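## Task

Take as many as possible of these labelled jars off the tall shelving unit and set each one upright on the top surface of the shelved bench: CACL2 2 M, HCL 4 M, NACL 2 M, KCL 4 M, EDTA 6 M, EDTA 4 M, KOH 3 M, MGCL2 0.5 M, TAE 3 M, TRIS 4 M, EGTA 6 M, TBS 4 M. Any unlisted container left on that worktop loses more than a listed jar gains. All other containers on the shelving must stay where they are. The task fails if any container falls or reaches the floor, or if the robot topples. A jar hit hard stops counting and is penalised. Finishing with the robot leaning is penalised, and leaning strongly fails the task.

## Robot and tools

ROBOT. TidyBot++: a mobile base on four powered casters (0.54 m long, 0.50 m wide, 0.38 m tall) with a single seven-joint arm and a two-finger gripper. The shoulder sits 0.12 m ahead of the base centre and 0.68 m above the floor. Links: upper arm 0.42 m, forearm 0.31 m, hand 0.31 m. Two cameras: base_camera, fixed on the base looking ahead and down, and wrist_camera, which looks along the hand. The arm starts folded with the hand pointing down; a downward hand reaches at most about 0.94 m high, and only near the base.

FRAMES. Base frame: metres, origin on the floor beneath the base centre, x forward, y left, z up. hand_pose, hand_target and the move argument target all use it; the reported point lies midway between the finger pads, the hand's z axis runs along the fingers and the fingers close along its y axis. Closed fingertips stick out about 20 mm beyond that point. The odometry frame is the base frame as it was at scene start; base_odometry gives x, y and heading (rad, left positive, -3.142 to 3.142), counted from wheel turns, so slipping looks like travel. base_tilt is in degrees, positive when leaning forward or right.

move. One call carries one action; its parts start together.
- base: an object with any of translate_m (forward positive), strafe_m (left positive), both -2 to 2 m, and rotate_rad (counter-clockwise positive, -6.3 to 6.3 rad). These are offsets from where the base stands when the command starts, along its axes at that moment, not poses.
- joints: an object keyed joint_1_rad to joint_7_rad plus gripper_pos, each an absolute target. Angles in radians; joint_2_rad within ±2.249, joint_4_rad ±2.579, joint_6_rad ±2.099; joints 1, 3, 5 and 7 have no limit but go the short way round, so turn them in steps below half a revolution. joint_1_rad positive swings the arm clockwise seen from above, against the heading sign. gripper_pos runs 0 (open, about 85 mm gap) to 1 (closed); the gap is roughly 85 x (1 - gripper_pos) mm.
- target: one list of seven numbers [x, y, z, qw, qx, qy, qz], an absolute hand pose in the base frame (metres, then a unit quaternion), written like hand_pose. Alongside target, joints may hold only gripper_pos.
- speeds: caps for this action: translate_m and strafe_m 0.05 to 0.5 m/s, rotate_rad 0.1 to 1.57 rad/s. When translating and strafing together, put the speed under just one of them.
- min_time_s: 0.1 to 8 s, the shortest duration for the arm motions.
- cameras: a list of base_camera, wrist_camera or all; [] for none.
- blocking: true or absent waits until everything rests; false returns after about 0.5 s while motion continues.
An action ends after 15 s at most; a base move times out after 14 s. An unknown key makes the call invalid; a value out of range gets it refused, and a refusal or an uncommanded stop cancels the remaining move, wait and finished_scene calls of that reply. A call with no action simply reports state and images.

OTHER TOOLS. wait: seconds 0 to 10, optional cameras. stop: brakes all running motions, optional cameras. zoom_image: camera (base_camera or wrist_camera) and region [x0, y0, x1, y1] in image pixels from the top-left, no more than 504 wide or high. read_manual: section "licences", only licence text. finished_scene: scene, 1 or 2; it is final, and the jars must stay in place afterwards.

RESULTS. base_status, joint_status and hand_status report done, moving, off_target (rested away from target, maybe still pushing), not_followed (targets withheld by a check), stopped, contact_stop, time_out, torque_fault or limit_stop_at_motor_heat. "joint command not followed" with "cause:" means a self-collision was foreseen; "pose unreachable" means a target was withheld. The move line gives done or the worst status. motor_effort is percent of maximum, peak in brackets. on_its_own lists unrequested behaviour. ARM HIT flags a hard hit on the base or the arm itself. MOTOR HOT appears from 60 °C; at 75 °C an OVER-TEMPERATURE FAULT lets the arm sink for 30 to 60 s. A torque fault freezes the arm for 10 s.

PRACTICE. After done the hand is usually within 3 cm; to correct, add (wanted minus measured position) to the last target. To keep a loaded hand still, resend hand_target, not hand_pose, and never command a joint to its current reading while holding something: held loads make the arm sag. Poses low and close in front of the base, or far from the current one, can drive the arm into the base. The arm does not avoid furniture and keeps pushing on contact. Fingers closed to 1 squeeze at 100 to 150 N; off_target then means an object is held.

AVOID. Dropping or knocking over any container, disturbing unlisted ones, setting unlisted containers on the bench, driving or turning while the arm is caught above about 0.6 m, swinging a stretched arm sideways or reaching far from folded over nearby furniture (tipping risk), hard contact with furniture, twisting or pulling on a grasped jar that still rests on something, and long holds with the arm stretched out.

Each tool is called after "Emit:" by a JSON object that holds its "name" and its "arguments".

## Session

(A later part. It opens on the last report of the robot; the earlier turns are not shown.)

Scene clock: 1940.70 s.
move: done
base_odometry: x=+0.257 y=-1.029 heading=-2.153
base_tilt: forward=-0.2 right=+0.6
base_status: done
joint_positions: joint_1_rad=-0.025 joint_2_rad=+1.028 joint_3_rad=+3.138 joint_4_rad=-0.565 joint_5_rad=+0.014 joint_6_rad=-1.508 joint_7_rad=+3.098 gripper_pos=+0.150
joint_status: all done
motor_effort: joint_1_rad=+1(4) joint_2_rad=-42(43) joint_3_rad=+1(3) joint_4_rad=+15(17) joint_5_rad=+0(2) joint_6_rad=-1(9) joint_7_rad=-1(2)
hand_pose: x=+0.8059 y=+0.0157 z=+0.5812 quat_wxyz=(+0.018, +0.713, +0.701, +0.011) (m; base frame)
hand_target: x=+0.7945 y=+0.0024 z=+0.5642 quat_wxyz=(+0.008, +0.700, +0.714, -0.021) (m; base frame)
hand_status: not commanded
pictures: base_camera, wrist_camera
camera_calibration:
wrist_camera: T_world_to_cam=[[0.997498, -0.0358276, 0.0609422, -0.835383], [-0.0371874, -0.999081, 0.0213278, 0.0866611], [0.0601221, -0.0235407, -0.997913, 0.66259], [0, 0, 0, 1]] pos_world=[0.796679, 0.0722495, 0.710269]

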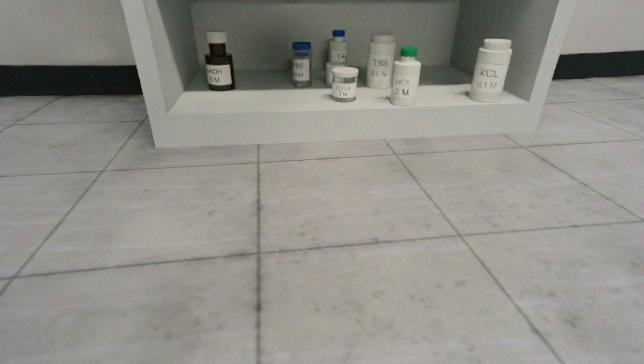

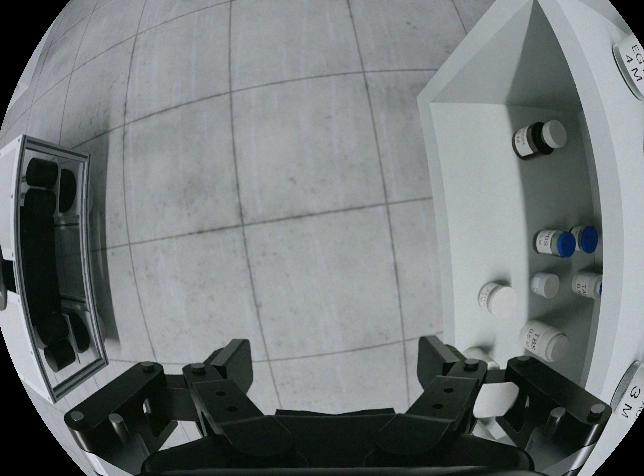

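Emit:
{"name": "move", "arguments": {"base": {"translate_m": 0.2}, "speeds": {"translate_m": 0.2}, "joints": {"joint_2_rad": 1.092, "joint_4_rad": -0.55, "joint_6_rad": -1.565, "joint_7_rad": 3.185, "gripper_pos": 0.15}, "cameras": ["wrist_camera"]}}

Scene clock: 1955.13 s.
move: done
base_odometry: x=+0.147 y=-1.196 heading=-2.153
base_tilt: forward=-0.1 right=+0.7
base_status: done
joint_positions: joint_1_rad=-0.025 joint_2_rad=+1.069 joint_3_rad=+3.138 joint_4_rad=-0.562 joint_5_rad=+0.014 joint_6_rad=-1.532 joint_7_rad=+3.148 gripper_pos=+0.150
joint_status: all done
motor_effort: joint_1_rad=+0(2) joint_2_rad=-42(44) joint_3_rad=+1(1) joint_4_rad=+16(16) joint_5_rad=-1(1) joint_6_rad=-1(2) joint_7_rad=-1(1)
hand_pose: x=+0.7951 y=+0.0154 z=+0.5543 quat_wxyz=(-0.003, +0.695, +0.719, -0.011) (m; base frame)
hand_target: x=+0.7858 y=+0.0022 z=+0.5429 quat_wxyz=(-0.009, +0.683, +0.729, -0.037) (m; base frame)
hand_status: not commanded
pictures: wrist_camera
camera_calibration:
wrist_camera: T_world_to_cam=[[0.999906, 0.0136835, -0.000482825, -0.791618], [0.0136911, -0.999616, 0.02409, 0.044646], [-0.000153006, -0.0240943, -0.99971, 0.685362], [0, 0, 0, 1]] pos_world=[0.791037, 0.0719742, 0.683705]

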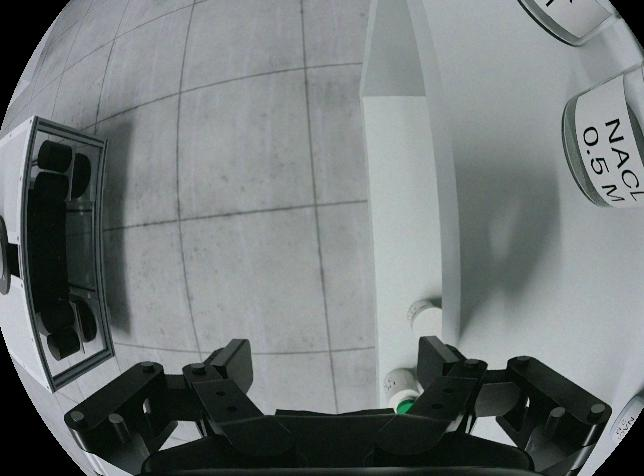

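Emit:
{"name": "move", "arguments": {"base": {"translate_m": 0.12}, "speeds": {"translate_m": 0.15}, "joints": {"joint_2_rad": 1.025}, "cameras": ["wrist_camera"]}}

Scene clock: 1976.40 s.
move: done
base_odometry: x=+0.082 y=-1.296 heading=-2.152
base_tilt: forward=-0.2 right=+0.7
base_status: done
joint_positions: joint_1_rad=-0.025 joint_2_rad=+1.064 joint_3_rad=+3.138 joint_4_rad=-0.560 joint_5_rad=+0.014 joint_6_rad=-1.534 joint_7_rad=+3.148 gripper_pos=+0.150
joint_status: all done
motor_effort: joint_1_rad=+0(2) joint_2_rad=-42(44) joint_3_rad=+0(1) joint_4_rad=+15(16) joint_5_rad=+0(1) joint_6_rad=-1(2) joint_7_rad=-1(1)
hand_pose: x=+0.7955 y=+0.0154 z=+0.5584 quat_wxyz=(-0.001, +0.695, +0.719, -0.010) (m; base frame)
hand_target: x=+0.7936 y=+0.0024 z=+0.5878 quat_wxyz=(+0.015, +0.684, +0.729, -0.014) (m; base frame)
hand_status: not commanded
pictures: wrist_camera
camera_calibration:
wrist_camera: T_world_to_cam=[[0.999898, 0.0136203, 0.00421857, -0.794657], [0.013515, -0.999619, 0.0240541, 0.0447152], [0.00454458, -0.0239946, -0.999702, 0.685707], [0, 0, 0, 1]] pos_world=[0.790856, 0.071975, 0.68778]

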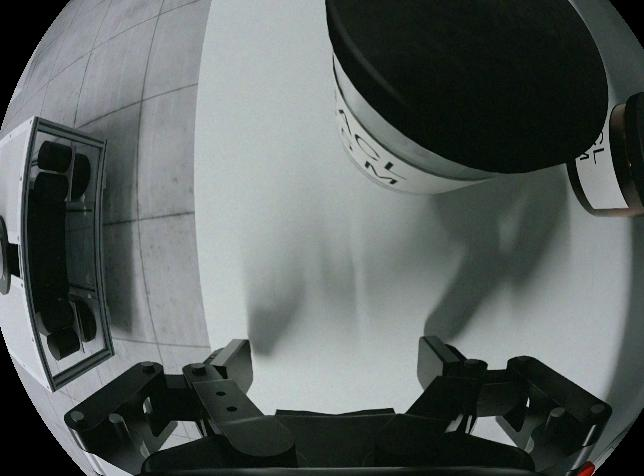

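Emit:
{"name": "move", "arguments": {"base": {"translate_m": 0.16}, "speeds": {"translate_m": 0.12}, "cameras": ["wrist_camera"]}}

Scene clock: 1981.47 s.
move: done
base_odometry: x=-0.006 y=-1.430 heading=-2.152
base_tilt: forward=-0.1 right=+0.6
base_status: done
joint_positions: joint_1_rad=-0.025 joint_2_rad=+1.063 joint_3_rad=+3.138 joint_4_rad=-0.560 joint_5_rad=+0.014 joint_6_rad=-1.535 joint_7_rad=+3.148 gripper_pos=+0.150
joint_status: not commanded
motor_effort: joint_1_rad=+0(3) joint_2_rad=-42(44) joint_3_rad=+0(1) joint_4_rad=+15(16) joint_5_rad=-1(1) joint_6_rad=-1(2) joint_7_rad=-1(1)
hand_pose: x=+0.7954 y=+0.0154 z=+0.5590 quat_wxyz=(-0.001, +0.695, +0.719, -0.010) (m; base frame)
hand_target: x=+0.7936 y=+0.0024 z=+0.5878 quat_wxyz=(+0.015, +0.684, +0.729, -0.014) (m; base frame)
hand_status: not commanded
pictures: wrist_camera
camera_calibration:
wrist_camera: T_world_to_cam=[[0.999899, 0.0136195, 0.00411858, -0.794489], [0.0135166, -0.999619, 0.0240527, 0.0446018], [0.0044446, -0.0239946, -0.999702, 0.686385], [0, 0, 0, 1]] pos_world=[0.790755, 0.071875, 0.68838]

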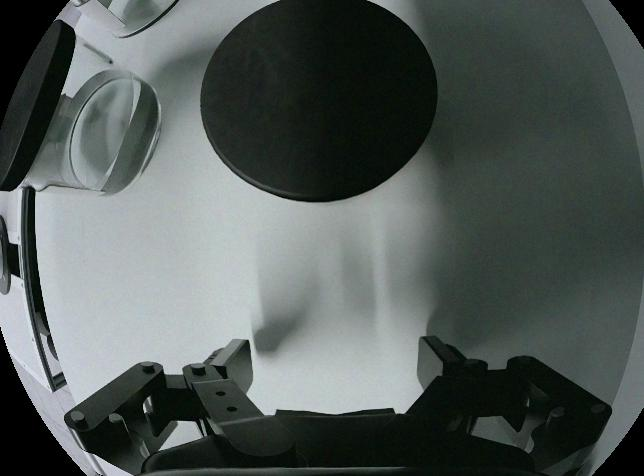

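Emit:
{"name": "move", "arguments": {"base": {"translate_m": -0.002, "strafe_m": 0.04}, "speeds": {"strafe_m": 0.08}, "joints": {"gripper_pos": 0.04}, "cameras": ["wrist_camera"]}}

Scene clock: 2014.20 s.
move: done
base_odometry: x=+0.028 y=-1.451 heading=-2.152
base_tilt: forward=-0.2 right=+0.6
base_status: done
joint_positions: joint_1_rad=-0.024 joint_2_rad=+1.063 joint_3_rad=+3.138 joint_4_rad=-0.560 joint_5_rad=+0.014 joint_6_rad=-1.535 joint_7_rad=+3.148 gripper_pos=+0.040
joint_status: all done
motor_effort: joint_1_rad=+0(5) joint_2_rad=-42(43) joint_3_rad=+1(2) joint_4_rad=+16(16) joint_5_rad=+0(1) joint_6_rad=-2(2) joint_7_rad=-1(1)
hand_pose: x=+0.7954 y=+0.0146 z=+0.5590 quat_wxyz=(-0.001, +0.696, +0.718, -0.010) (m; base frame)
hand_target: x=+0.7936 y=+0.0024 z=+0.5878 quat_wxyz=(+0.015, +0.684, +0.729, -0.014) (m; base frame)
hand_status: not commanded
pictures: wrist_camera
camera_calibration:
wrist_camera: T_world_to_cam=[[0.999914, 0.0124198, 0.00412796, -0.794509], [0.012317, -0.999635, 0.0240515, 0.044758], [0.00442517, -0.0239986, -0.999702, 0.686381], [0, 0, 0, 1]] pos_world=[0.790852, 0.0710815, 0.68838]

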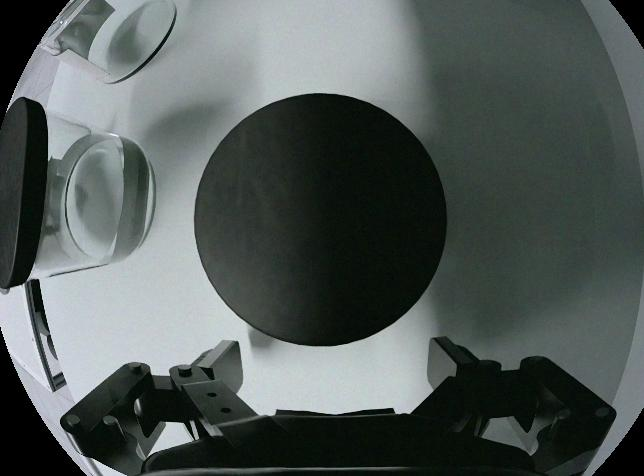

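Emit:
{"name": "move", "arguments": {"base": {"translate_m": -0.001, "strafe_m": 0.035}, "speeds": {"strafe_m": 0.06}, "cameras": ["wrist_camera"]}}

Scene clock: 2028.00 s.
move: done
base_odometry: x=+0.058 y=-1.469 heading=-2.152
base_tilt: forward=-0.2 right=+0.7
base_status: done
joint_positions: joint_1_rad=-0.023 joint_2_rad=+1.063 joint_3_rad=+3.138 joint_4_rad=-0.560 joint_5_rad=+0.014 joint_6_rad=-1.535 joint_7_rad=+3.148 gripper_pos=+0.040
joint_status: not commanded
motor_effort: joint_1_rad=+1(4) joint_2_rad=-42(43) joint_3_rad=+0(2) joint_4_rad=+15(16) joint_5_rad=+0(2) joint_6_rad=-1(2) joint_7_rad=-1(1)
hand_pose: x=+0.7954 y=+0.0135 z=+0.5590 quat_wxyz=(-0.001, +0.696, +0.718, -0.010) (m; base frame)
hand_target: x=+0.7936 y=+0.0024 z=+0.5878 quat_wxyz=(+0.015, +0.684, +0.729, -0.014) (m; base frame)
hand_status: not commanded
pictures: wrist_camera
camera_calibration:
wrist_camera: T_world_to_cam=[[0.999933, 0.0108186, 0.00414047, -0.794504], [0.010716, -0.999653, 0.0240499, 0.0450346], [0.00439922, -0.0240039, -0.999702, 0.686378], [0, 0, 0, 1]] pos_world=[0.790949, 0.0700902, 0.68838]

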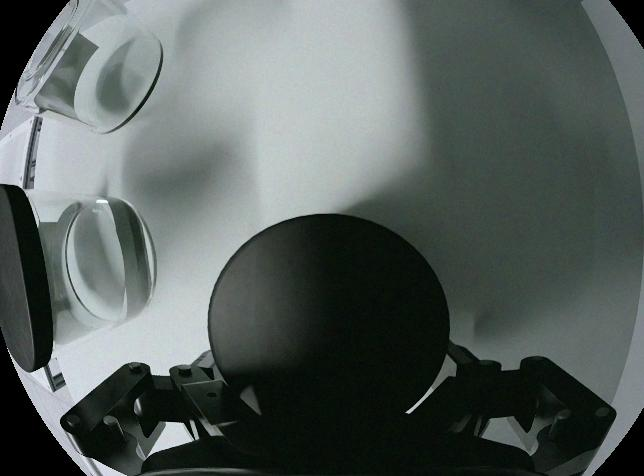

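Emit:
{"name": "move", "arguments": {"base": {"strafe_m": 0.02}, "speeds": {"strafe_m": 0.05}, "cameras": ["wrist_camera"]}}

Scene clock: 2050.67 s.
move: done
base_odometry: x=+0.075 y=-1.480 heading=-2.152
base_tilt: forward=-0.1 right=+0.6
base_status: done
joint_positions: joint_1_rad=-0.021 joint_2_rad=+1.063 joint_3_rad=+3.138 joint_4_rad=-0.560 joint_5_rad=+0.014 joint_6_rad=-1.535 joint_7_rad=+3.148 gripper_pos=+0.040
joint_status: not commanded
motor_effort: joint_1_rad=+0(5) joint_2_rad=-42(43) joint_3_rad=+0(1) joint_4_rad=+15(16) joint_5_rad=-1(2) joint_6_rad=-1(2) joint_7_rad=-1(1)
hand_pose: x=+0.7955 y=+0.0124 z=+0.5590 quat_wxyz=(-0.001, +0.697, +0.717, -0.010) (m; base frame)
hand_target: x=+0.7936 y=+0.0024 z=+0.5878 quat_wxyz=(+0.015, +0.684, +0.729, -0.014) (m; base frame)
hand_status: not commanded
pictures: wrist_camera
camera_calibration:
wrist_camera: T_world_to_cam=[[0.999949, 0.00921895, 0.00415296, -0.794499], [0.00911649, -0.999669, 0.0240483, 0.0451103], [0.00437329, -0.0240092, -0.999702, 0.68637], [0, 0, 0, 1]] pos_world=[0.791045, 0.068899, 0.68838]

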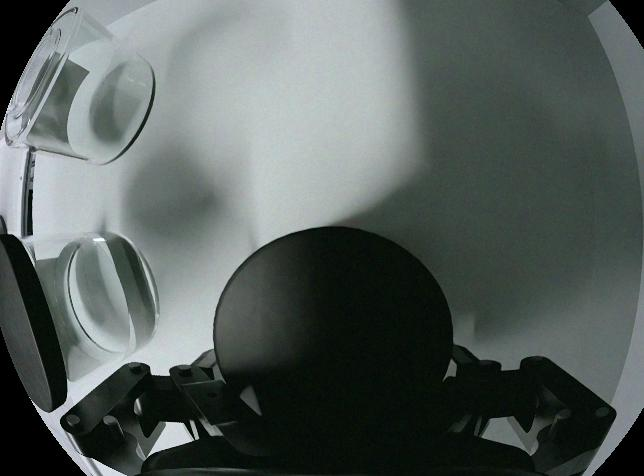

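Emit:
{"name": "move", "arguments": {"cameras": ["all"]}}

Emit:
{"name": "zoom_image", "arguments": {"camera": "wrist_camera", "region": [140, 200, 540, 476]}}

Scene clock: 2062.93 s.
Motor temperatures (°C): [37 38 33 32 43 43 47]
base_odometry: x=+0.075 y=-1.480 heading=-2.152
base_tilt: forward=-0.2 right=+0.7
base_status: done
joint_positions: joint_1_rad=-0.021 joint_2_rad=+1.063 joint_3_rad=+3.138 joint_4_rad=-0.560 joint_5_rad=+0.014 joint_6_rad=-1.535 joint_7_rad=+3.148 gripper_pos=+0.040
joint_status: not commanded
motor_effort: joint_1_rad=+0(5) joint_2_rad=-42(43) joint_3_rad=+0(1) joint_4_rad=+15(16) joint_5_rad=-1(2) joint_6_rad=-1(2) joint_7_rad=+0(1)
hand_pose: x=+0.7955 y=+0.0124 z=+0.5590 quat_wxyz=(-0.001, +0.697, +0.717, -0.010) (m; base frame)
hand_target: x=+0.7936 y=+0.0024 z=+0.5878 quat_wxyz=(+0.015, +0.684, +0.729, -0.014) (m; base frame)
hand_status: not commanded
pictures: base_camera, wrist_camera
camera_calibration:
wrist_camera: T_world_to_cam=[[0.999949, 0.00921895, 0.00415296, -0.794499], [0.00911649, -0.999669, 0.0240483, 0.0451103], [0.00437329, -0.0240092, -0.999702, 0.68637], [0, 0, 0, 1]] pos_world=[0.791045, 0.068899, 0.68838]

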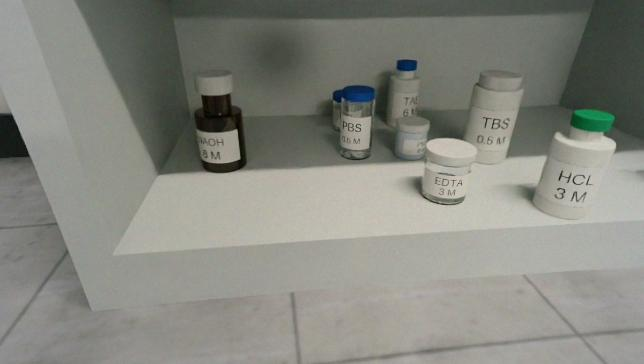

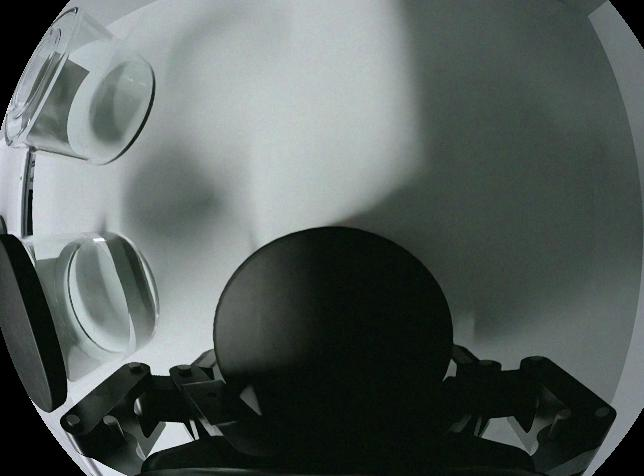

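Scaled by 1.260.

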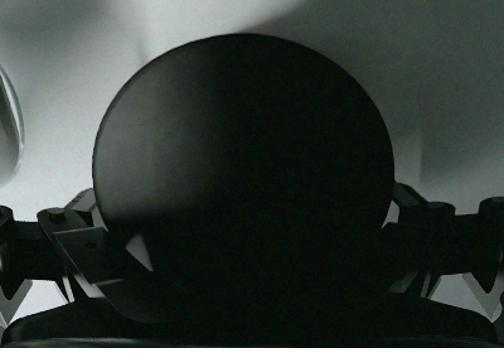

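Emit:
{"name": "move", "arguments": {"base": {"strafe_m": 0.006}, "speeds": {"strafe_m": 0.05}, "cameras": ["wrist_camera"]}}

Emit:
{"name": "wait", "arguments": {"seconds": 0.5, "cameras": ["wrist_camera"]}}

Scene clock: 2074.00 s.
move: done
base_odometry: x=+0.080 y=-1.483 heading=-2.152
base_tilt: forward=-0.1 right=+0.7
base_status: done
joint_positions: joint_1_rad=-0.021 joint_2_rad=+1.063 joint_3_rad=+3.138 joint_4_rad=-0.560 joint_5_rad=+0.014 joint_6_rad=-1.535 joint_7_rad=+3.148 gripper_pos=+0.040
joint_status: not commanded
motor_effort: joint_1_rad=+1(4) joint_2_rad=-42(42) joint_3_rad=+1(1) joint_4_rad=+15(16) joint_5_rad=-1(2) joint_6_rad=-1(2) joint_7_rad=-1(1)
hand_pose: x=+0.7955 y=+0.0123 z=+0.5590 quat_wxyz=(-0.001, +0.697, +0.717, -0.010) (m; base frame)
hand_target: x=+0.7936 y=+0.0024 z=+0.5878 quat_wxyz=(+0.015, +0.684, +0.729, -0.014) (m; base frame)
hand_status: not commanded
pictures: wrist_camera
camera_calibration:
wrist_camera: T_world_to_cam=[[0.99995, 0.00901976, 0.00425451, -0.794556], [0.00891492, -0.999671, 0.024049, 0.0451681], [0.00447003, -0.0240099, -0.999702, 0.68639], [0, 0, 0, 1]] pos_world=[0.791045, 0.0688001, 0.688479]

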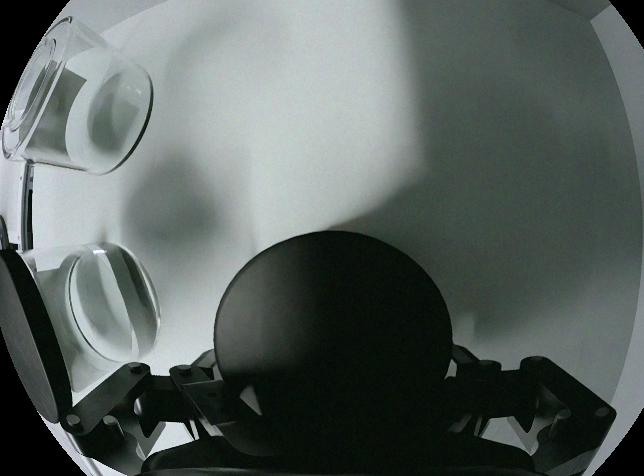

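Scene clock: 2074.50 s.
base_odometry: x=+0.080 y=-1.483 heading=-2.152
base_tilt: forward=-0.1 right=+0.6
base_status: done
joint_positions: joint_1_rad=-0.021 joint_2_rad=+1.063 joint_3_rad=+3.138 joint_4_rad=-0.560 joint_5_rad=+0.014 joint_6_rad=-1.535 joint_7_rad=+3.148 gripper_pos=+0.040
joint_status: not commanded
motor_effort: joint_1_rad=+0(4) joint_2_rad=-42(42) joint_3_rad=+0(1) joint_4_rad=+15(16) joint_5_rad=-1(2) joint_6_rad=-1(2) joint_7_rad=+0(1)
hand_pose: x=+0.7955 y=+0.0123 z=+0.5590 quat_wxyz=(-0.001, +0.697, +0.717, -0.010) (m; base frame)
hand_target: x=+0.7936 y=+0.0024 z=+0.5878 quat_wxyz=(+0.015, +0.684, +0.729, -0.014) (m; base frame)
hand_status: not commanded
wait: 0.50 s; at rest by 0.27 s
pictures: wrist_camera
camera_calibration:
wrist_camera: T_world_to_cam=[[0.99995, 0.00901976, 0.00425451, -0.794556], [0.00891492, -0.999671, 0.024049, 0.0451681], [0.00447003, -0.0240099, -0.999702, 0.68639], [0, 0, 0, 1]] pos_world=[0.791045, 0.0688001, 0.688479]

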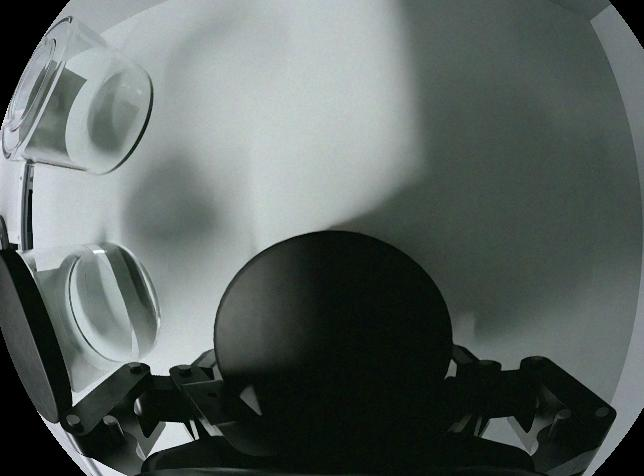

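Emit:
{"name": "zoom_image", "arguments": {"camera": "wrist_camera", "region": [190, 340, 480, 476]}}

Emit:
{"name": "zoom_image", "arguments": {"camera": "wrist_camera", "region": [400, 320, 560, 440]}}

Scaled by 1.738.

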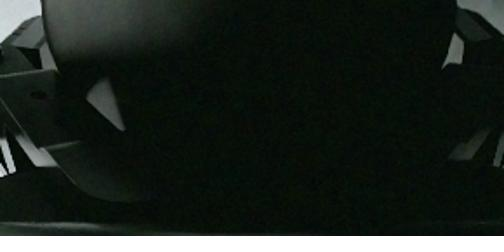

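Scaled by 3.150.

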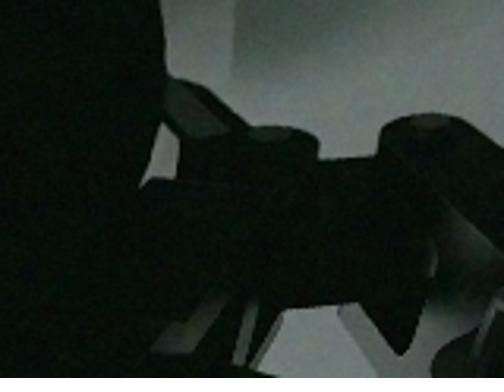

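Emit:
{"name": "move", "arguments": {"base": {"strafe_m": -0.035}, "speeds": {"strafe_m": 0.05}}}

Emit:
{"name": "move", "arguments": {"joints": {"joint_2_rad": 1.009}, "min_time_s": 2, "cameras": ["wrist_camera"]}}

Scene clock: 2102.33 s.
move: done
base_odometry: x=+0.050 y=-1.464 heading=-2.152
base_tilt: forward=-0.2 right=+0.6
base_status: done
joint_positions: joint_1_rad=-0.021 joint_2_rad=+1.063 joint_3_rad=+3.138 joint_4_rad=-0.560 joint_5_rad=+0.014 joint_6_rad=-1.535 joint_7_rad=+3.148 gripper_pos=+0.040
joint_status: not commanded
motor_effort: joint_1_rad=+1(5) joint_2_rad=-42(43) joint_3_rad=+0(2) joint_4_rad=+15(16) joint_5_rad=-1(1) joint_6_rad=-1(2) joint_7_rad=+0(1)
hand_pose: x=+0.7955 y=+0.0123 z=+0.5590 quat_wxyz=(-0.001, +0.697, +0.717, -0.010) (m; base frame)
hand_target: x=+0.7936 y=+0.0024 z=+0.5878 quat_wxyz=(+0.015, +0.684, +0.729, -0.014) (m; base frame)
hand_status: not commanded
pictures: none

Scene clock: 2104.63 s.
move: done
base_odometry: x=+0.050 y=-1.464 heading=-2.152
base_tilt: forward=-0.2 right=+0.7
base_status: not commanded
joint_positions: joint_1_rad=-0.021 joint_2_rad=+1.063 joint_3_rad=+3.138 joint_4_rad=-0.560 joint_5_rad=+0.014 joint_6_rad=-1.535 joint_7_rad=+3.148 gripper_pos=+0.040
joint_status: all done
motor_effort: joint_1_rad=+0(1) joint_2_rad=-42(43) joint_3_rad=+1(1) joint_4_rad=+15(16) joint_5_rad=+0(1) joint_6_rad=-1(2) joint_7_rad=+0(1)
hand_pose: x=+0.7955 y=+0.0123 z=+0.5592 quat_wxyz=(-0.001, +0.697, +0.717, -0.010) (m; base frame)
hand_target: x=+0.7950 y=+0.0024 z=+0.5986 quat_wxyz=(+0.020, +0.684, +0.729, -0.008) (m; base frame)
hand_status: not commanded
pictures: wrist_camera
camera_calibration:
wrist_camera: T_world_to_cam=[[0.999949, 0.0090221, 0.00455448, -0.794763], [0.00891004, -0.999671, 0.0240517, 0.0451677], [0.00476998, -0.0240098, -0.9997, 0.68625], [0, 0, 0, 1]] pos_world=[0.791046, 0.0688001, 0.688578]

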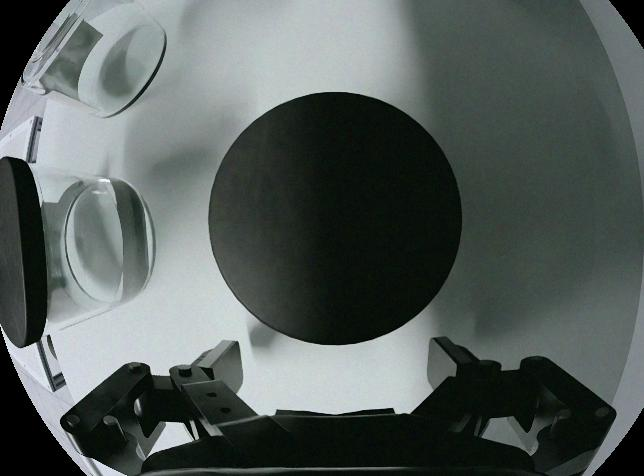

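Emit:
{"name": "move", "arguments": {"base": {"translate_m": 0.005}, "joints": {"joint_2_rad": 0.99, "gripper_pos": 0.0}, "min_time_s": 2, "cameras": ["wrist_camera"]}}

Scene clock: 2141.53 s.
move: done
base_odometry: x=+0.048 y=-1.468 heading=-2.152
base_tilt: forward=-0.2 right=+0.7
base_status: done
joint_positions: joint_1_rad=-0.021 joint_2_rad=+1.043 joint_3_rad=+3.138 joint_4_rad=-0.559 joint_5_rad=+0.014 joint_6_rad=-1.536 joint_7_rad=+3.148 gripper_pos=+0.000
joint_status: all done
motor_effort: joint_1_rad=+1(2) joint_2_rad=-42(45) joint_3_rad=+0(1) joint_4_rad=+16(16) joint_5_rad=-1(1) joint_6_rad=-1(2) joint_7_rad=-1(1)
hand_pose: x=+0.7977 y=+0.0123 z=+0.5724 quat_wxyz=(+0.005, +0.697, +0.717, -0.003) (m; base frame)
hand_target: x=+0.7965 y=+0.0025 z=+0.6115 quat_wxyz=(+0.027, +0.684, +0.729, -0.002) (m; base frame)
hand_status: not commanded
pictures: wrist_camera
camera_calibration:
wrist_camera: T_world_to_cam=[[0.999684, 0.00906365, 0.0234561, -0.807554], [0.00850479, -0.99968, 0.0238168, 0.0453428], [0.0236645, -0.0236098, -0.999441, 0.684195], [0, 0, 0, 1]] pos_world=[0.790722, 0.0688014, 0.701674]

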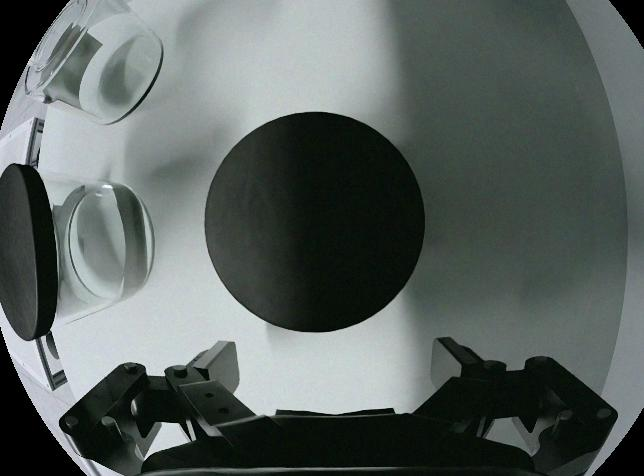

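Emit:
{"name": "move", "arguments": {"base": {"strafe_m": 0.037}, "speeds": {"strafe_m": 0.05}, "cameras": ["wrist_camera"]}}

Scene clock: 2153.27 s.
move: done
base_odometry: x=+0.079 y=-1.489 heading=-2.152
base_tilt: forward=-0.2 right=+0.7
base_status: done
joint_positions: joint_1_rad=-0.021 joint_2_rad=+1.043 joint_3_rad=+3.138 joint_4_rad=-0.559 joint_5_rad=+0.014 joint_6_rad=-1.536 joint_7_rad=+3.148 gripper_pos=+0.000
joint_status: not commanded
motor_effort: joint_1_rad=+0(5) joint_2_rad=-42(43) joint_3_rad=+0(1) joint_4_rad=+15(17) joint_5_rad=-1(1) joint_6_rad=-1(1) joint_7_rad=+0(1)
hand_pose: x=+0.7977 y=+0.0123 z=+0.5729 quat_wxyz=(+0.006, +0.697, +0.717, -0.003) (m; base frame)
hand_target: x=+0.7965 y=+0.0025 z=+0.6115 quat_wxyz=(+0.027, +0.684, +0.729, -0.002) (m; base frame)
hand_status: not commanded
pictures: wrist_camera
camera_calibration:
wrist_camera: T_world_to_cam=[[0.999667, 0.00906887, 0.0241578, -0.808048], [0.00849328, -0.99968, 0.0238235, 0.0453353], [0.0243661, -0.0236104, -0.999424, 0.684124], [0, 0, 0, 1]] pos_world=[0.790724, 0.0688014, 0.702171]

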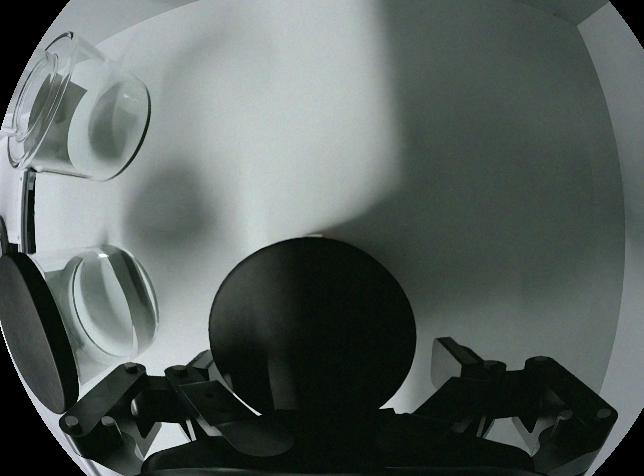

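Emit:
{"name": "move", "arguments": {"base": {"strafe_m": 0.01, "translate_m": -0.003}, "speeds": {"strafe_m": 0.05}, "cameras": ["wrist_camera"]}}

Scene clock: 2164.10 s.
move: done
base_odometry: x=+0.089 y=-1.492 heading=-2.152
base_tilt: forward=-0.1 right=+0.6
base_status: done
joint_positions: joint_1_rad=-0.024 joint_2_rad=+1.041 joint_3_rad=+3.138 joint_4_rad=-0.559 joint_5_rad=+0.014 joint_6_rad=-1.536 joint_7_rad=+3.148 gripper_pos=+0.000
joint_status: not commanded
motor_effort: joint_1_rad=+1(3) joint_2_rad=-42(43) joint_3_rad=+1(1) joint_4_rad=+16(16) joint_5_rad=+0(1) joint_6_rad=-1(1) joint_7_rad=-1(1)
hand_pose: x=+0.7978 y=+0.0142 z=+0.5736 quat_wxyz=(+0.006, +0.696, +0.718, -0.002) (m; base frame)
hand_target: x=+0.7965 y=+0.0025 z=+0.6115 quat_wxyz=(+0.027, +0.684, +0.729, -0.002) (m; base frame)
hand_status: not commanded
pictures: wrist_camera
camera_calibration:
wrist_camera: T_world_to_cam=[[0.999611, 0.0118754, 0.025237, -0.808808], [0.0112752, -0.999653, 0.0237948, 0.0450216], [0.0255108, -0.023501, -0.999398, 0.684036], [0, 0, 0, 1]] pos_world=[0.790535, 0.0706864, 0.702965]

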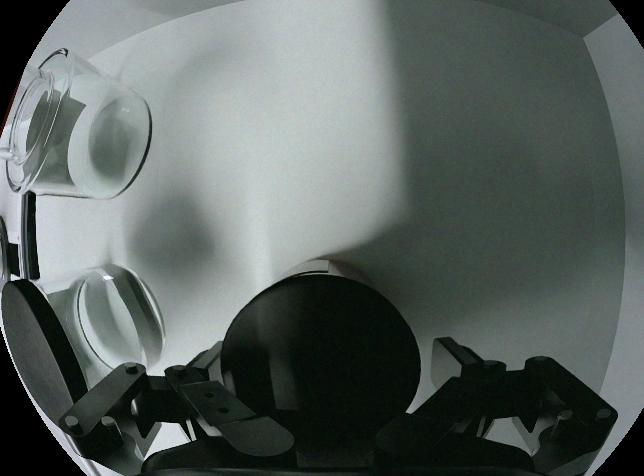

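Emit:
{"name": "move", "arguments": {"base": {"strafe_m": 0.009}, "speeds": {"strafe_m": 0.05}, "cameras": ["wrist_camera"]}}

Scene clock: 2167.37 s.
move: done
base_odometry: x=+0.096 y=-1.497 heading=-2.152
base_tilt: forward=-0.2 right=+0.6
base_status: done
joint_positions: joint_1_rad=-0.025 joint_2_rad=+1.041 joint_3_rad=+3.138 joint_4_rad=-0.559 joint_5_rad=+0.014 joint_6_rad=-1.536 joint_7_rad=+3.148 gripper_pos=+0.000
joint_status: not commanded
motor_effort: joint_1_rad=+0(3) joint_2_rad=-42(43) joint_3_rad=+0(1) joint_4_rad=+15(16) joint_5_rad=+0(1) joint_6_rad=-1(1) joint_7_rad=-1(1)
hand_pose: x=+0.7978 y=+0.0155 z=+0.5739 quat_wxyz=(+0.006, +0.695, +0.719, -0.002) (m; base frame)
hand_target: x=+0.7965 y=+0.0025 z=+0.6115 quat_wxyz=(+0.027, +0.684, +0.729, -0.002) (m; base frame)
hand_status: not commanded
pictures: wrist_camera
camera_calibration:
wrist_camera: T_world_to_cam=[[0.999577, 0.0135799, 0.0257238, -0.809071], [0.0129671, -0.999632, 0.0238389, 0.0448396], [0.026038, -0.0234953, -0.999385, 0.68384], [0, 0, 0, 1]] pos_world=[0.790341, 0.0718771, 0.703162]

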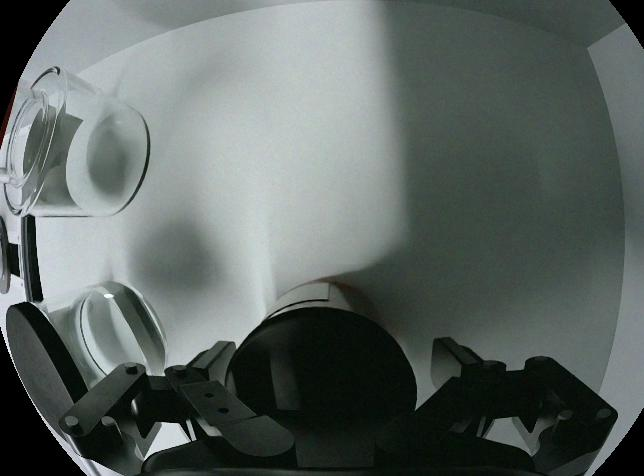

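Emit:
{"name": "move", "arguments": {"joints": {"gripper_pos": 0.12}, "min_time_s": 1}}

Emit:
{"name": "move", "arguments": {"joints": {"gripper_pos": 0.2}, "min_time_s": 1.5}}

Emit:
{"name": "move", "arguments": {"joints": {"gripper_pos": 0.3}, "min_time_s": 1.5, "cameras": ["wrist_camera"]}}

Scene clock: 2171.07 s.
move: done
base_odometry: x=+0.096 y=-1.497 heading=-2.152
base_tilt: forward=-0.2 right=+0.7
base_status: not commanded
joint_positions: joint_1_rad=-0.025 joint_2_rad=+1.041 joint_3_rad=+3.138 joint_4_rad=-0.559 joint_5_rad=+0.014 joint_6_rad=-1.536 joint_7_rad=+3.148 gripper_pos=+0.120
joint_status: all done
motor_effort: joint_1_rad=+1(1) joint_2_rad=-42(42) joint_3_rad=+0(1) joint_4_rad=+15(16) joint_5_rad=-1(1) joint_6_rad=+0(1) joint_7_rad=+0(1)
hand_pose: x=+0.7978 y=+0.0155 z=+0.5739 quat_wxyz=(+0.006, +0.695, +0.719, -0.002) (m; base frame)
hand_target: x=+0.7965 y=+0.0025 z=+0.6115 quat_wxyz=(+0.027, +0.684, +0.729, -0.002) (m; base frame)
hand_status: not commanded
pictures: none

Scene clock: 2171.57 s.
move: done
base_odometry: x=+0.096 y=-1.497 heading=-2.152
base_tilt: forward=-0.2 right=+0.7
base_status: not commanded
joint_positions: joint_1_rad=-0.025 joint_2_rad=+1.041 joint_3_rad=+3.138 joint_4_rad=-0.559 joint_5_rad=+0.014 joint_6_rad=-1.536 joint_7_rad=+3.148 gripper_pos=+0.200
joint_status: all done
motor_effort: joint_1_rad=+0(1) joint_2_rad=-42(42) joint_3_rad=+0(1) joint_4_rad=+15(16) joint_5_rad=+0(1) joint_6_rad=+0(1) joint_7_rad=-1(1)
hand_pose: x=+0.7978 y=+0.0155 z=+0.5740 quat_wxyz=(+0.006, +0.695, +0.719, -0.002) (m; base frame)
hand_target: x=+0.7965 y=+0.0025 z=+0.6115 quat_wxyz=(+0.027, +0.684, +0.729, -0.002) (m; base frame)
hand_status: not commanded
pictures: none

Scene clock: 2172.13 s.
move: done
base_odometry: x=+0.096 y=-1.497 heading=-2.152
base_tilt: forward=-0.2 right=+0.7
base_status: not commanded
joint_positions: joint_1_rad=-0.025 joint_2_rad=+1.039 joint_3_rad=+3.138 joint_4_rad=-0.559 joint_5_rad=+0.014 joint_6_rad=-1.536 joint_7_rad=+3.148 gripper_pos=+0.299
joint_status: all done
motor_effort: joint_1_rad=+0(1) joint_2_rad=-44(44) joint_3_rad=+0(1) joint_4_rad=+16(16) joint_5_rad=-1(1) joint_6_rad=-2(2) joint_7_rad=-1(1)
hand_pose: x=+0.7981 y=+0.0155 z=+0.5754 quat_wxyz=(+0.007, +0.695, +0.719, -0.001) (m; base frame)
hand_target: x=+0.7965 y=+0.0025 z=+0.6115 quat_wxyz=(+0.027, +0.684, +0.729, -0.002) (m; base frame)
hand_status: not commanded
pictures: wrist_camera
camera_calibration:
wrist_camera: T_world_to_cam=[[0.999518, 0.0135956, 0.0279234, -0.810622], [0.0129332, -0.999634, 0.0237675, 0.0448816], [0.0282363, -0.0233949, -0.999327, 0.683541], [0, 0, 0, 1]] pos_world=[0.79035, 0.0718774, 0.70465]

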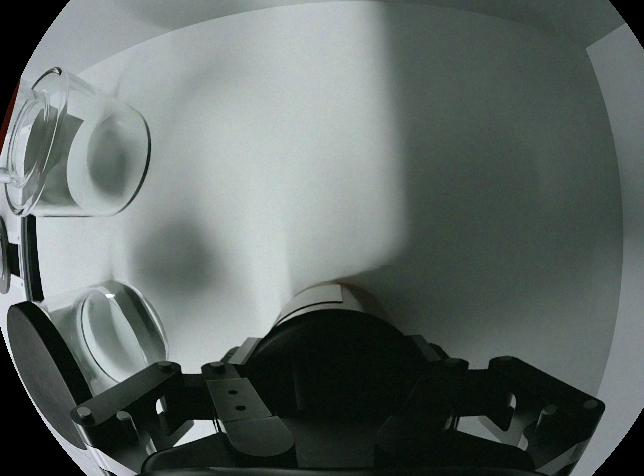

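Emit:
{"name": "move", "arguments": {"joints": {"gripper_pos": 0.36}, "min_time_s": 1.5}}

Emit:
{"name": "move", "arguments": {"joints": {"gripper_pos": 0.42}, "min_time_s": 1.5, "cameras": ["wrist_camera"]}}

Scene clock: 2175.47 s.
move: done
base_odometry: x=+0.096 y=-1.497 heading=-2.152
base_tilt: forward=-0.1 right=+0.6
base_status: not commanded
joint_positions: joint_1_rad=-0.025 joint_2_rad=+1.038 joint_3_rad=+3.138 joint_4_rad=-0.559 joint_5_rad=+0.014 joint_6_rad=-1.536 joint_7_rad=+3.148 gripper_pos=+0.340
joint_status: all done
motor_effort: joint_1_rad=+1(1) joint_2_rad=-44(44) joint_3_rad=+0(1) joint_4_rad=+16(17) joint_5_rad=+0(1) joint_6_rad=-1(2) joint_7_rad=+0(1)
hand_pose: x=+0.7982 y=+0.0155 z=+0.5761 quat_wxyz=(+0.007, +0.695, +0.719, -0.001) (m; base frame)
hand_target: x=+0.7965 y=+0.0025 z=+0.6115 quat_wxyz=(+0.027, +0.684, +0.729, -0.002) (m; base frame)
hand_status: not commanded
pictures: none

Scene clock: 2175.93 s.
move: off_target
base_odometry: x=+0.096 y=-1.497 heading=-2.152
base_tilt: forward=-0.2 right=+0.6
base_status: not commanded
joint_positions: joint_1_rad=-0.025 joint_2_rad=+1.038 joint_3_rad=+3.138 joint_4_rad=-0.559 joint_5_rad=+0.014 joint_6_rad=-1.536 joint_7_rad=+3.148 gripper_pos=+0.341
joint_status: gripper_pos off_target (ended at +0.341, target +0.420)
motor_effort: joint_1_rad=+0(1) joint_2_rad=-44(44) joint_3_rad=+0(1) joint_4_rad=+16(17) joint_5_rad=+0(1) joint_6_rad=-1(2) joint_7_rad=-1(1)
hand_pose: x=+0.7982 y=+0.0155 z=+0.5761 quat_wxyz=(+0.007, +0.695, +0.719, -0.001) (m; base frame)
hand_target: x=+0.7965 y=+0.0025 z=+0.6115 quat_wxyz=(+0.027, +0.684, +0.729, -0.002) (m; base frame)
hand_status: not commanded
pictures: wrist_camera
camera_calibration:
wrist_camera: T_world_to_cam=[[0.999486, 0.013601, 0.029025, -0.811402], [0.0129124, -0.999634, 0.0237824, 0.0448686], [0.0293379, -0.0233954, -0.999296, 0.683442], [0, 0, 0, 1]] pos_world=[0.790355, 0.0718774, 0.705444]

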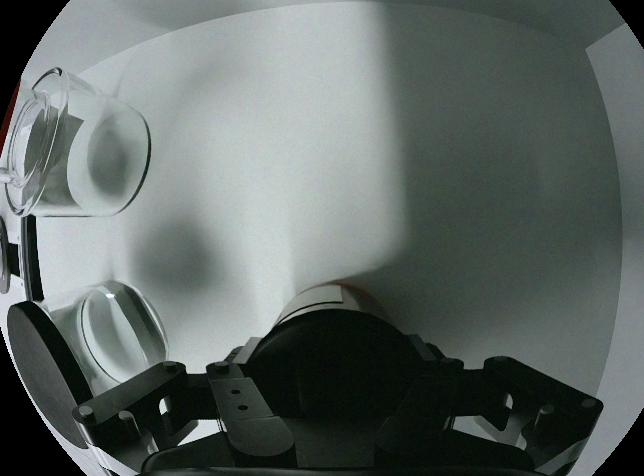

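Emit:
{"name": "move", "arguments": {"joints": {"joint_2_rad": 0.975}, "min_time_s": 1.5, "cameras": ["wrist_camera"]}}

Scene clock: 2185.77 s.
move: done
base_odometry: x=+0.096 y=-1.497 heading=-2.152
base_tilt: forward=-0.1 right=+0.7
base_status: not commanded
joint_positions: joint_1_rad=-0.025 joint_2_rad=+1.038 joint_3_rad=+3.138 joint_4_rad=-0.559 joint_5_rad=+0.014 joint_6_rad=-1.536 joint_7_rad=+3.148 gripper_pos=+0.341
joint_status: all done
motor_effort: joint_1_rad=+1(1) joint_2_rad=-43(44) joint_3_rad=+0(1) joint_4_rad=+17(17) joint_5_rad=+0(1) joint_6_rad=-1(2) joint_7_rad=-1(1)
hand_pose: x=+0.7982 y=+0.0155 z=+0.5762 quat_wxyz=(+0.007, +0.695, +0.719, -0.001) (m; base frame)
hand_target: x=+0.7974 y=+0.0025 z=+0.6217 quat_wxyz=(+0.032, +0.684, +0.728, +0.004) (m; base frame)
hand_status: not commanded
pictures: wrist_camera
camera_calibration:
wrist_camera: T_world_to_cam=[[0.999483, 0.0136017, 0.029125, -0.81147], [0.0129107, -0.999634, 0.0237836, 0.044869], [0.0294378, -0.0233953, -0.999293, 0.68336], [0, 0, 0, 1]] pos_world=[0.790355, 0.0718774, 0.705444]

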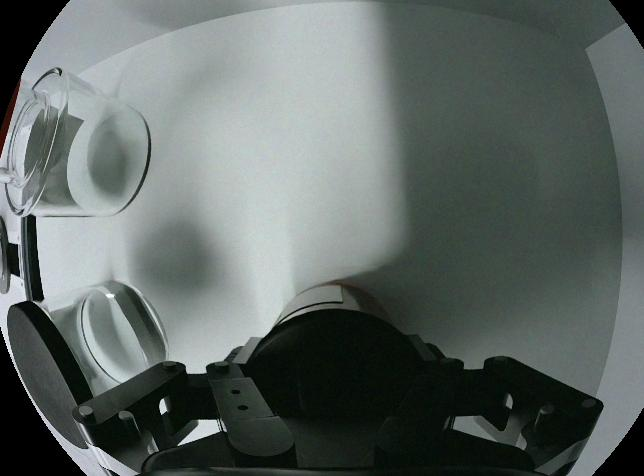

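Emit:
{"name": "move", "arguments": {"joints": {"joint_2_rad": 0.965}, "min_time_s": 1}}

Emit:
{"name": "move", "arguments": {"joints": {"joint_2_rad": 0.957}, "min_time_s": 1, "cameras": ["wrist_camera"]}}

Scene clock: 2190.47 s.
move: done
base_odometry: x=+0.096 y=-1.497 heading=-2.152
base_tilt: forward=-0.2 right=+0.7
base_status: not commanded
joint_positions: joint_1_rad=-0.025 joint_2_rad=+1.028 joint_3_rad=+3.138 joint_4_rad=-0.559 joint_5_rad=+0.014 joint_6_rad=-1.536 joint_7_rad=+3.148 gripper_pos=+0.341
joint_status: all done
motor_effort: joint_1_rad=+1(1) joint_2_rad=-43(44) joint_3_rad=+0(1) joint_4_rad=+16(17) joint_5_rad=+0(1) joint_6_rad=-1(1) joint_7_rad=-1(1)
hand_pose: x=+0.7992 y=+0.0155 z=+0.5826 quat_wxyz=(+0.011, +0.695, +0.719, +0.002) (m; base frame)
hand_target: x=+0.7980 y=+0.0025 z=+0.6285 quat_wxyz=(+0.036, +0.684, +0.728, +0.007) (m; base frame)
hand_status: not commanded
pictures: none

Scene clock: 2191.73 s.
move: done
base_odometry: x=+0.096 y=-1.497 heading=-2.152
base_tilt: forward=-0.1 right=+0.6
base_status: not commanded
joint_positions: joint_1_rad=-0.025 joint_2_rad=+1.020 joint_3_rad=+3.138 joint_4_rad=-0.559 joint_5_rad=+0.014 joint_6_rad=-1.536 joint_7_rad=+3.148 gripper_pos=+0.341
joint_status: all done
motor_effort: joint_1_rad=+0(1) joint_2_rad=-43(44) joint_3_rad=+0(1) joint_4_rad=+16(17) joint_5_rad=+0(1) joint_6_rad=-1(1) joint_7_rad=+0(1)
hand_pose: x=+0.8000 y=+0.0155 z=+0.5880 quat_wxyz=(+0.013, +0.695, +0.719, +0.005) (m; base frame)
hand_target: x=+0.7984 y=+0.0025 z=+0.6339 quat_wxyz=(+0.039, +0.684, +0.728, +0.010) (m; base frame)
hand_status: not commanded
pictures: wrist_camera
camera_calibration:
wrist_camera: T_world_to_cam=[[0.998829, 0.0136175, 0.0464277, -0.823176], [0.0125314, -0.999643, 0.0236048, 0.0450274], [0.0467326, -0.0229954, -0.998643, 0.68092], [0, 0, 0, 1]] pos_world=[0.789826, 0.0718789, 0.717151]

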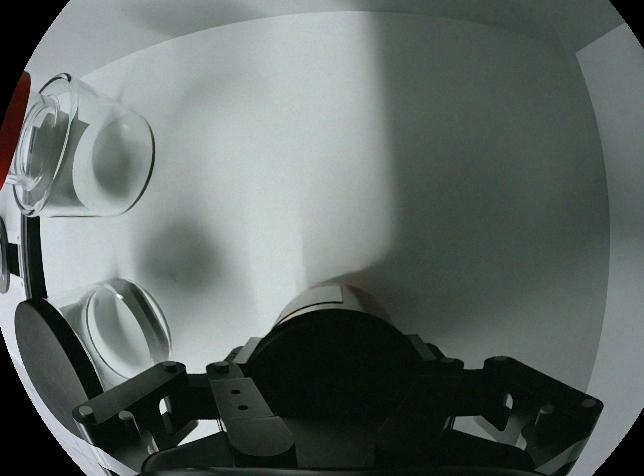

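Emit:
{"name": "move", "arguments": {"base": {"strafe_m": -0.11}, "speeds": {"strafe_m": 0.06}, "cameras": ["wrist_camera"]}}

Scene clock: 2202.80 s.
move: done
base_odometry: x=+0.004 y=-1.436 heading=-2.152
base_tilt: forward=-0.2 right=+0.7
base_status: done
joint_positions: joint_1_rad=-0.022 joint_2_rad=+1.019 joint_3_rad=+3.138 joint_4_rad=-0.559 joint_5_rad=+0.014 joint_6_rad=-1.536 joint_7_rad=+3.148 gripper_pos=+0.341
joint_status: not commanded
motor_effort: joint_1_rad=+0(5) joint_2_rad=-43(45) joint_3_rad=+0(2) joint_4_rad=+17(17) joint_5_rad=-1(1) joint_6_rad=+0(2) joint_7_rad=+0(1)
hand_pose: x=+0.8001 y=+0.0134 z=+0.5889 quat_wxyz=(+0.014, +0.696, +0.718, +0.006) (m; base frame)
hand_target: x=+0.7984 y=+0.0025 z=+0.6339 quat_wxyz=(+0.039, +0.684, +0.728, +0.010) (m; base frame)
hand_status: not commanded
pictures: wrist_camera
camera_calibration:
wrist_camera: T_world_to_cam=[[0.998804, 0.0105287, 0.0477465, -0.8241], [0.00941059, -0.999678, 0.0235827, 0.0455048], [0.0479794, -0.0231052, -0.998581, 0.680735], [0, 0, 0, 1]] pos_world=[0.790024, 0.0698953, 0.718044]

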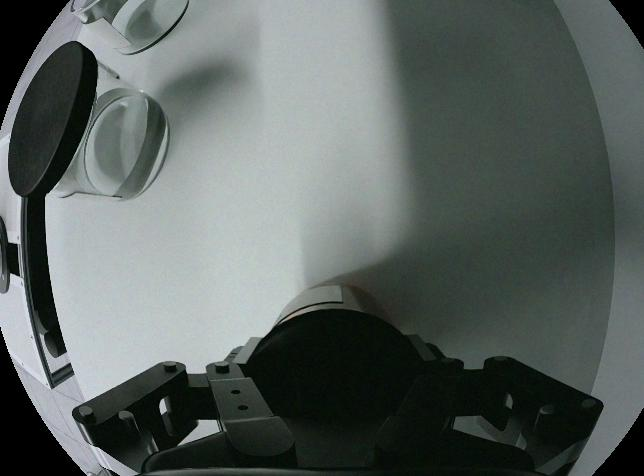

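Emit:
{"name": "move", "arguments": {"base": {"translate_m": -0.47}, "speeds": {"translate_m": 0.15}, "cameras": ["wrist_camera"]}}

Emit:
{"name": "move", "arguments": {"joints": {"joint_2_rad": 0.25, "joint_4_rad": -1.11, "joint_6_rad": -1.8}, "min_time_s": 3, "cameras": ["all"]}}

Scene clock: 2212.00 s.
Motor temperatures (°C): [37 43 33 32 43 43 47]
move: done
base_odometry: x=+0.263 y=-1.044 heading=-2.152
base_tilt: forward=-0.1 right=+0.7
base_status: done
joint_positions: joint_1_rad=-0.022 joint_2_rad=+1.014 joint_3_rad=+3.138 joint_4_rad=-0.559 joint_5_rad=+0.014 joint_6_rad=-1.537 joint_7_rad=+3.148 gripper_pos=+0.341
joint_status: not commanded
motor_effort: joint_1_rad=+1(2) joint_2_rad=-43(48) joint_3_rad=+0(1) joint_4_rad=+16(17) joint_5_rad=-1(1) joint_6_rad=+0(2) joint_7_rad=-1(1)
hand_pose: x=+0.8003 y=+0.0134 z=+0.5926 quat_wxyz=(+0.015, +0.696, +0.718, +0.007) (m; base frame)
hand_target: x=+0.7984 y=+0.0025 z=+0.6339 quat_wxyz=(+0.039, +0.684, +0.728, +0.010) (m; base frame)
hand_status: not commanded
pictures: wrist_camera
camera_calibration:
wrist_camera: T_world_to_cam=[[0.998594, 0.0105572, 0.0519467, -0.826655], [0.00934494, -0.99968, 0.0235237, 0.0454198], [0.0521784, -0.0230052, -0.998373, 0.680856], [0, 0, 0, 1]] pos_world=[0.789542, 0.0697956, 0.721622]

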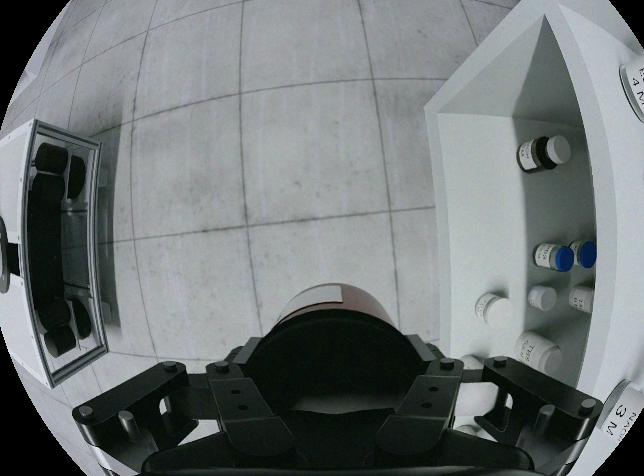

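Scene clock: 2215.37 s.
move: done
base_odometry: x=+0.263 y=-1.044 heading=-2.152
base_tilt: forward=-0.1 right=+0.7
base_status: not commanded
joint_positions: joint_1_rad=-0.022 joint_2_rad=+0.283 joint_3_rad=+3.138 joint_4_rad=-1.094 joint_5_rad=+0.014 joint_6_rad=-1.762 joint_7_rad=+3.148 gripper_pos=+0.341
joint_status: all done
motor_effort: joint_1_rad=+1(1) joint_2_rad=-24(45) joint_3_rad=+1(1) joint_4_rad=+16(17) joint_5_rad=+0(1) joint_6_rad=-1(2) joint_7_rad=+0(1)
hand_pose: x=+0.5454 y=+0.0076 z=+0.8352 quat_wxyz=(+0.006, +0.697, +0.717, -0.004) (m; base frame)
hand_target: x=+0.5249 y=-0.0027 z=+0.8443 quat_wxyz=(+0.007, +0.687, +0.726, -0.020) (m; base frame)
hand_status: not commanded
pictures: base_camera, wrist_camera
camera_calibration:
wrist_camera: T_world_to_cam=[[0.999705, 0.00879418, 0.0226437, -0.560864], [0.00821595, -0.999641, 0.0255038, 0.03525], [0.0228598, -0.0253102, -0.999418, 0.953236], [0, 0, 0, 1]] pos_world=[0.538618, 0.0642962, 0.964483]

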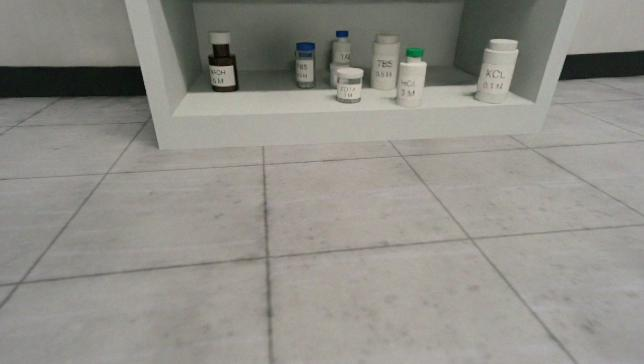

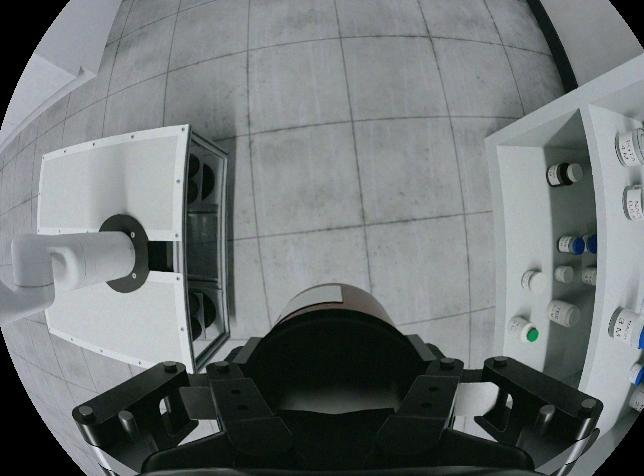

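Emit:
{"name": "move", "arguments": {"base": {"translate_m": -1.526, "strafe_m": -1.415, "rotate_rad": -3.1416}, "speeds": {"rotate_rad": 1.0, "translate_m": 0.45}, "cameras": ["all"]}}

Scene clock: 2228.20 s.
move: done
base_odometry: x=-0.082 y=+1.009 heading=+0.989
base_tilt: forward=-0.2 right=+0.6
base_status: done
joint_positions: joint_1_rad=-0.022 joint_2_rad=+0.282 joint_3_rad=+3.139 joint_4_rad=-1.094 joint_5_rad=+0.014 joint_6_rad=-1.764 joint_7_rad=+3.148 gripper_pos=+0.341
joint_status: not commanded
motor_effort: joint_1_rad=+0(5) joint_2_rad=-24(26) joint_3_rad=+0(4) joint_4_rad=+16(17) joint_5_rad=-1(2) joint_6_rad=+0(2) joint_7_rad=-1(1)
hand_pose: x=+0.5448 y=+0.0076 z=+0.8355 quat_wxyz=(+0.005, +0.697, +0.717, -0.004) (m; base frame)
hand_target: x=+0.5249 y=-0.0027 z=+0.8443 quat_wxyz=(+0.007, +0.687, +0.726, -0.020) (m; base frame)
hand_status: not commanded
pictures: base_camera, wrist_camera
camera_calibration:
wrist_camera: T_world_to_cam=[[0.999723, 0.0087888, 0.0218441, -0.559605], [0.00823097, -0.999641, 0.0254972, 0.0352446], [0.0220603, -0.0253103, -0.999436, 0.953999], [0, 0, 0, 1]] pos_world=[0.538114, 0.0642963, 0.964787]

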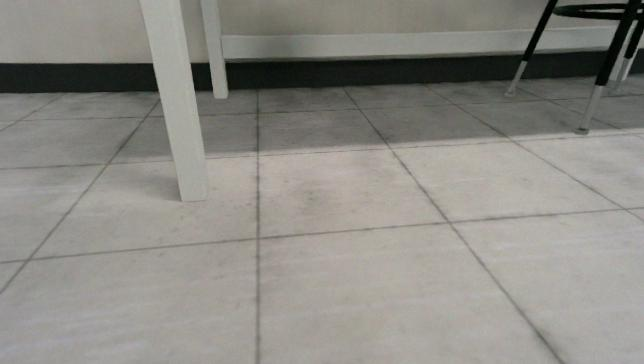

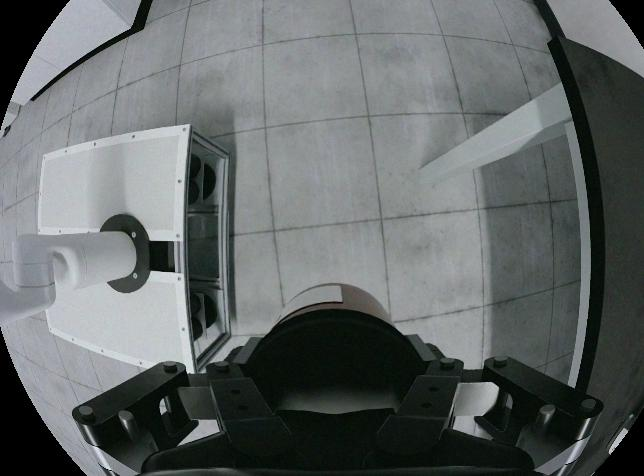

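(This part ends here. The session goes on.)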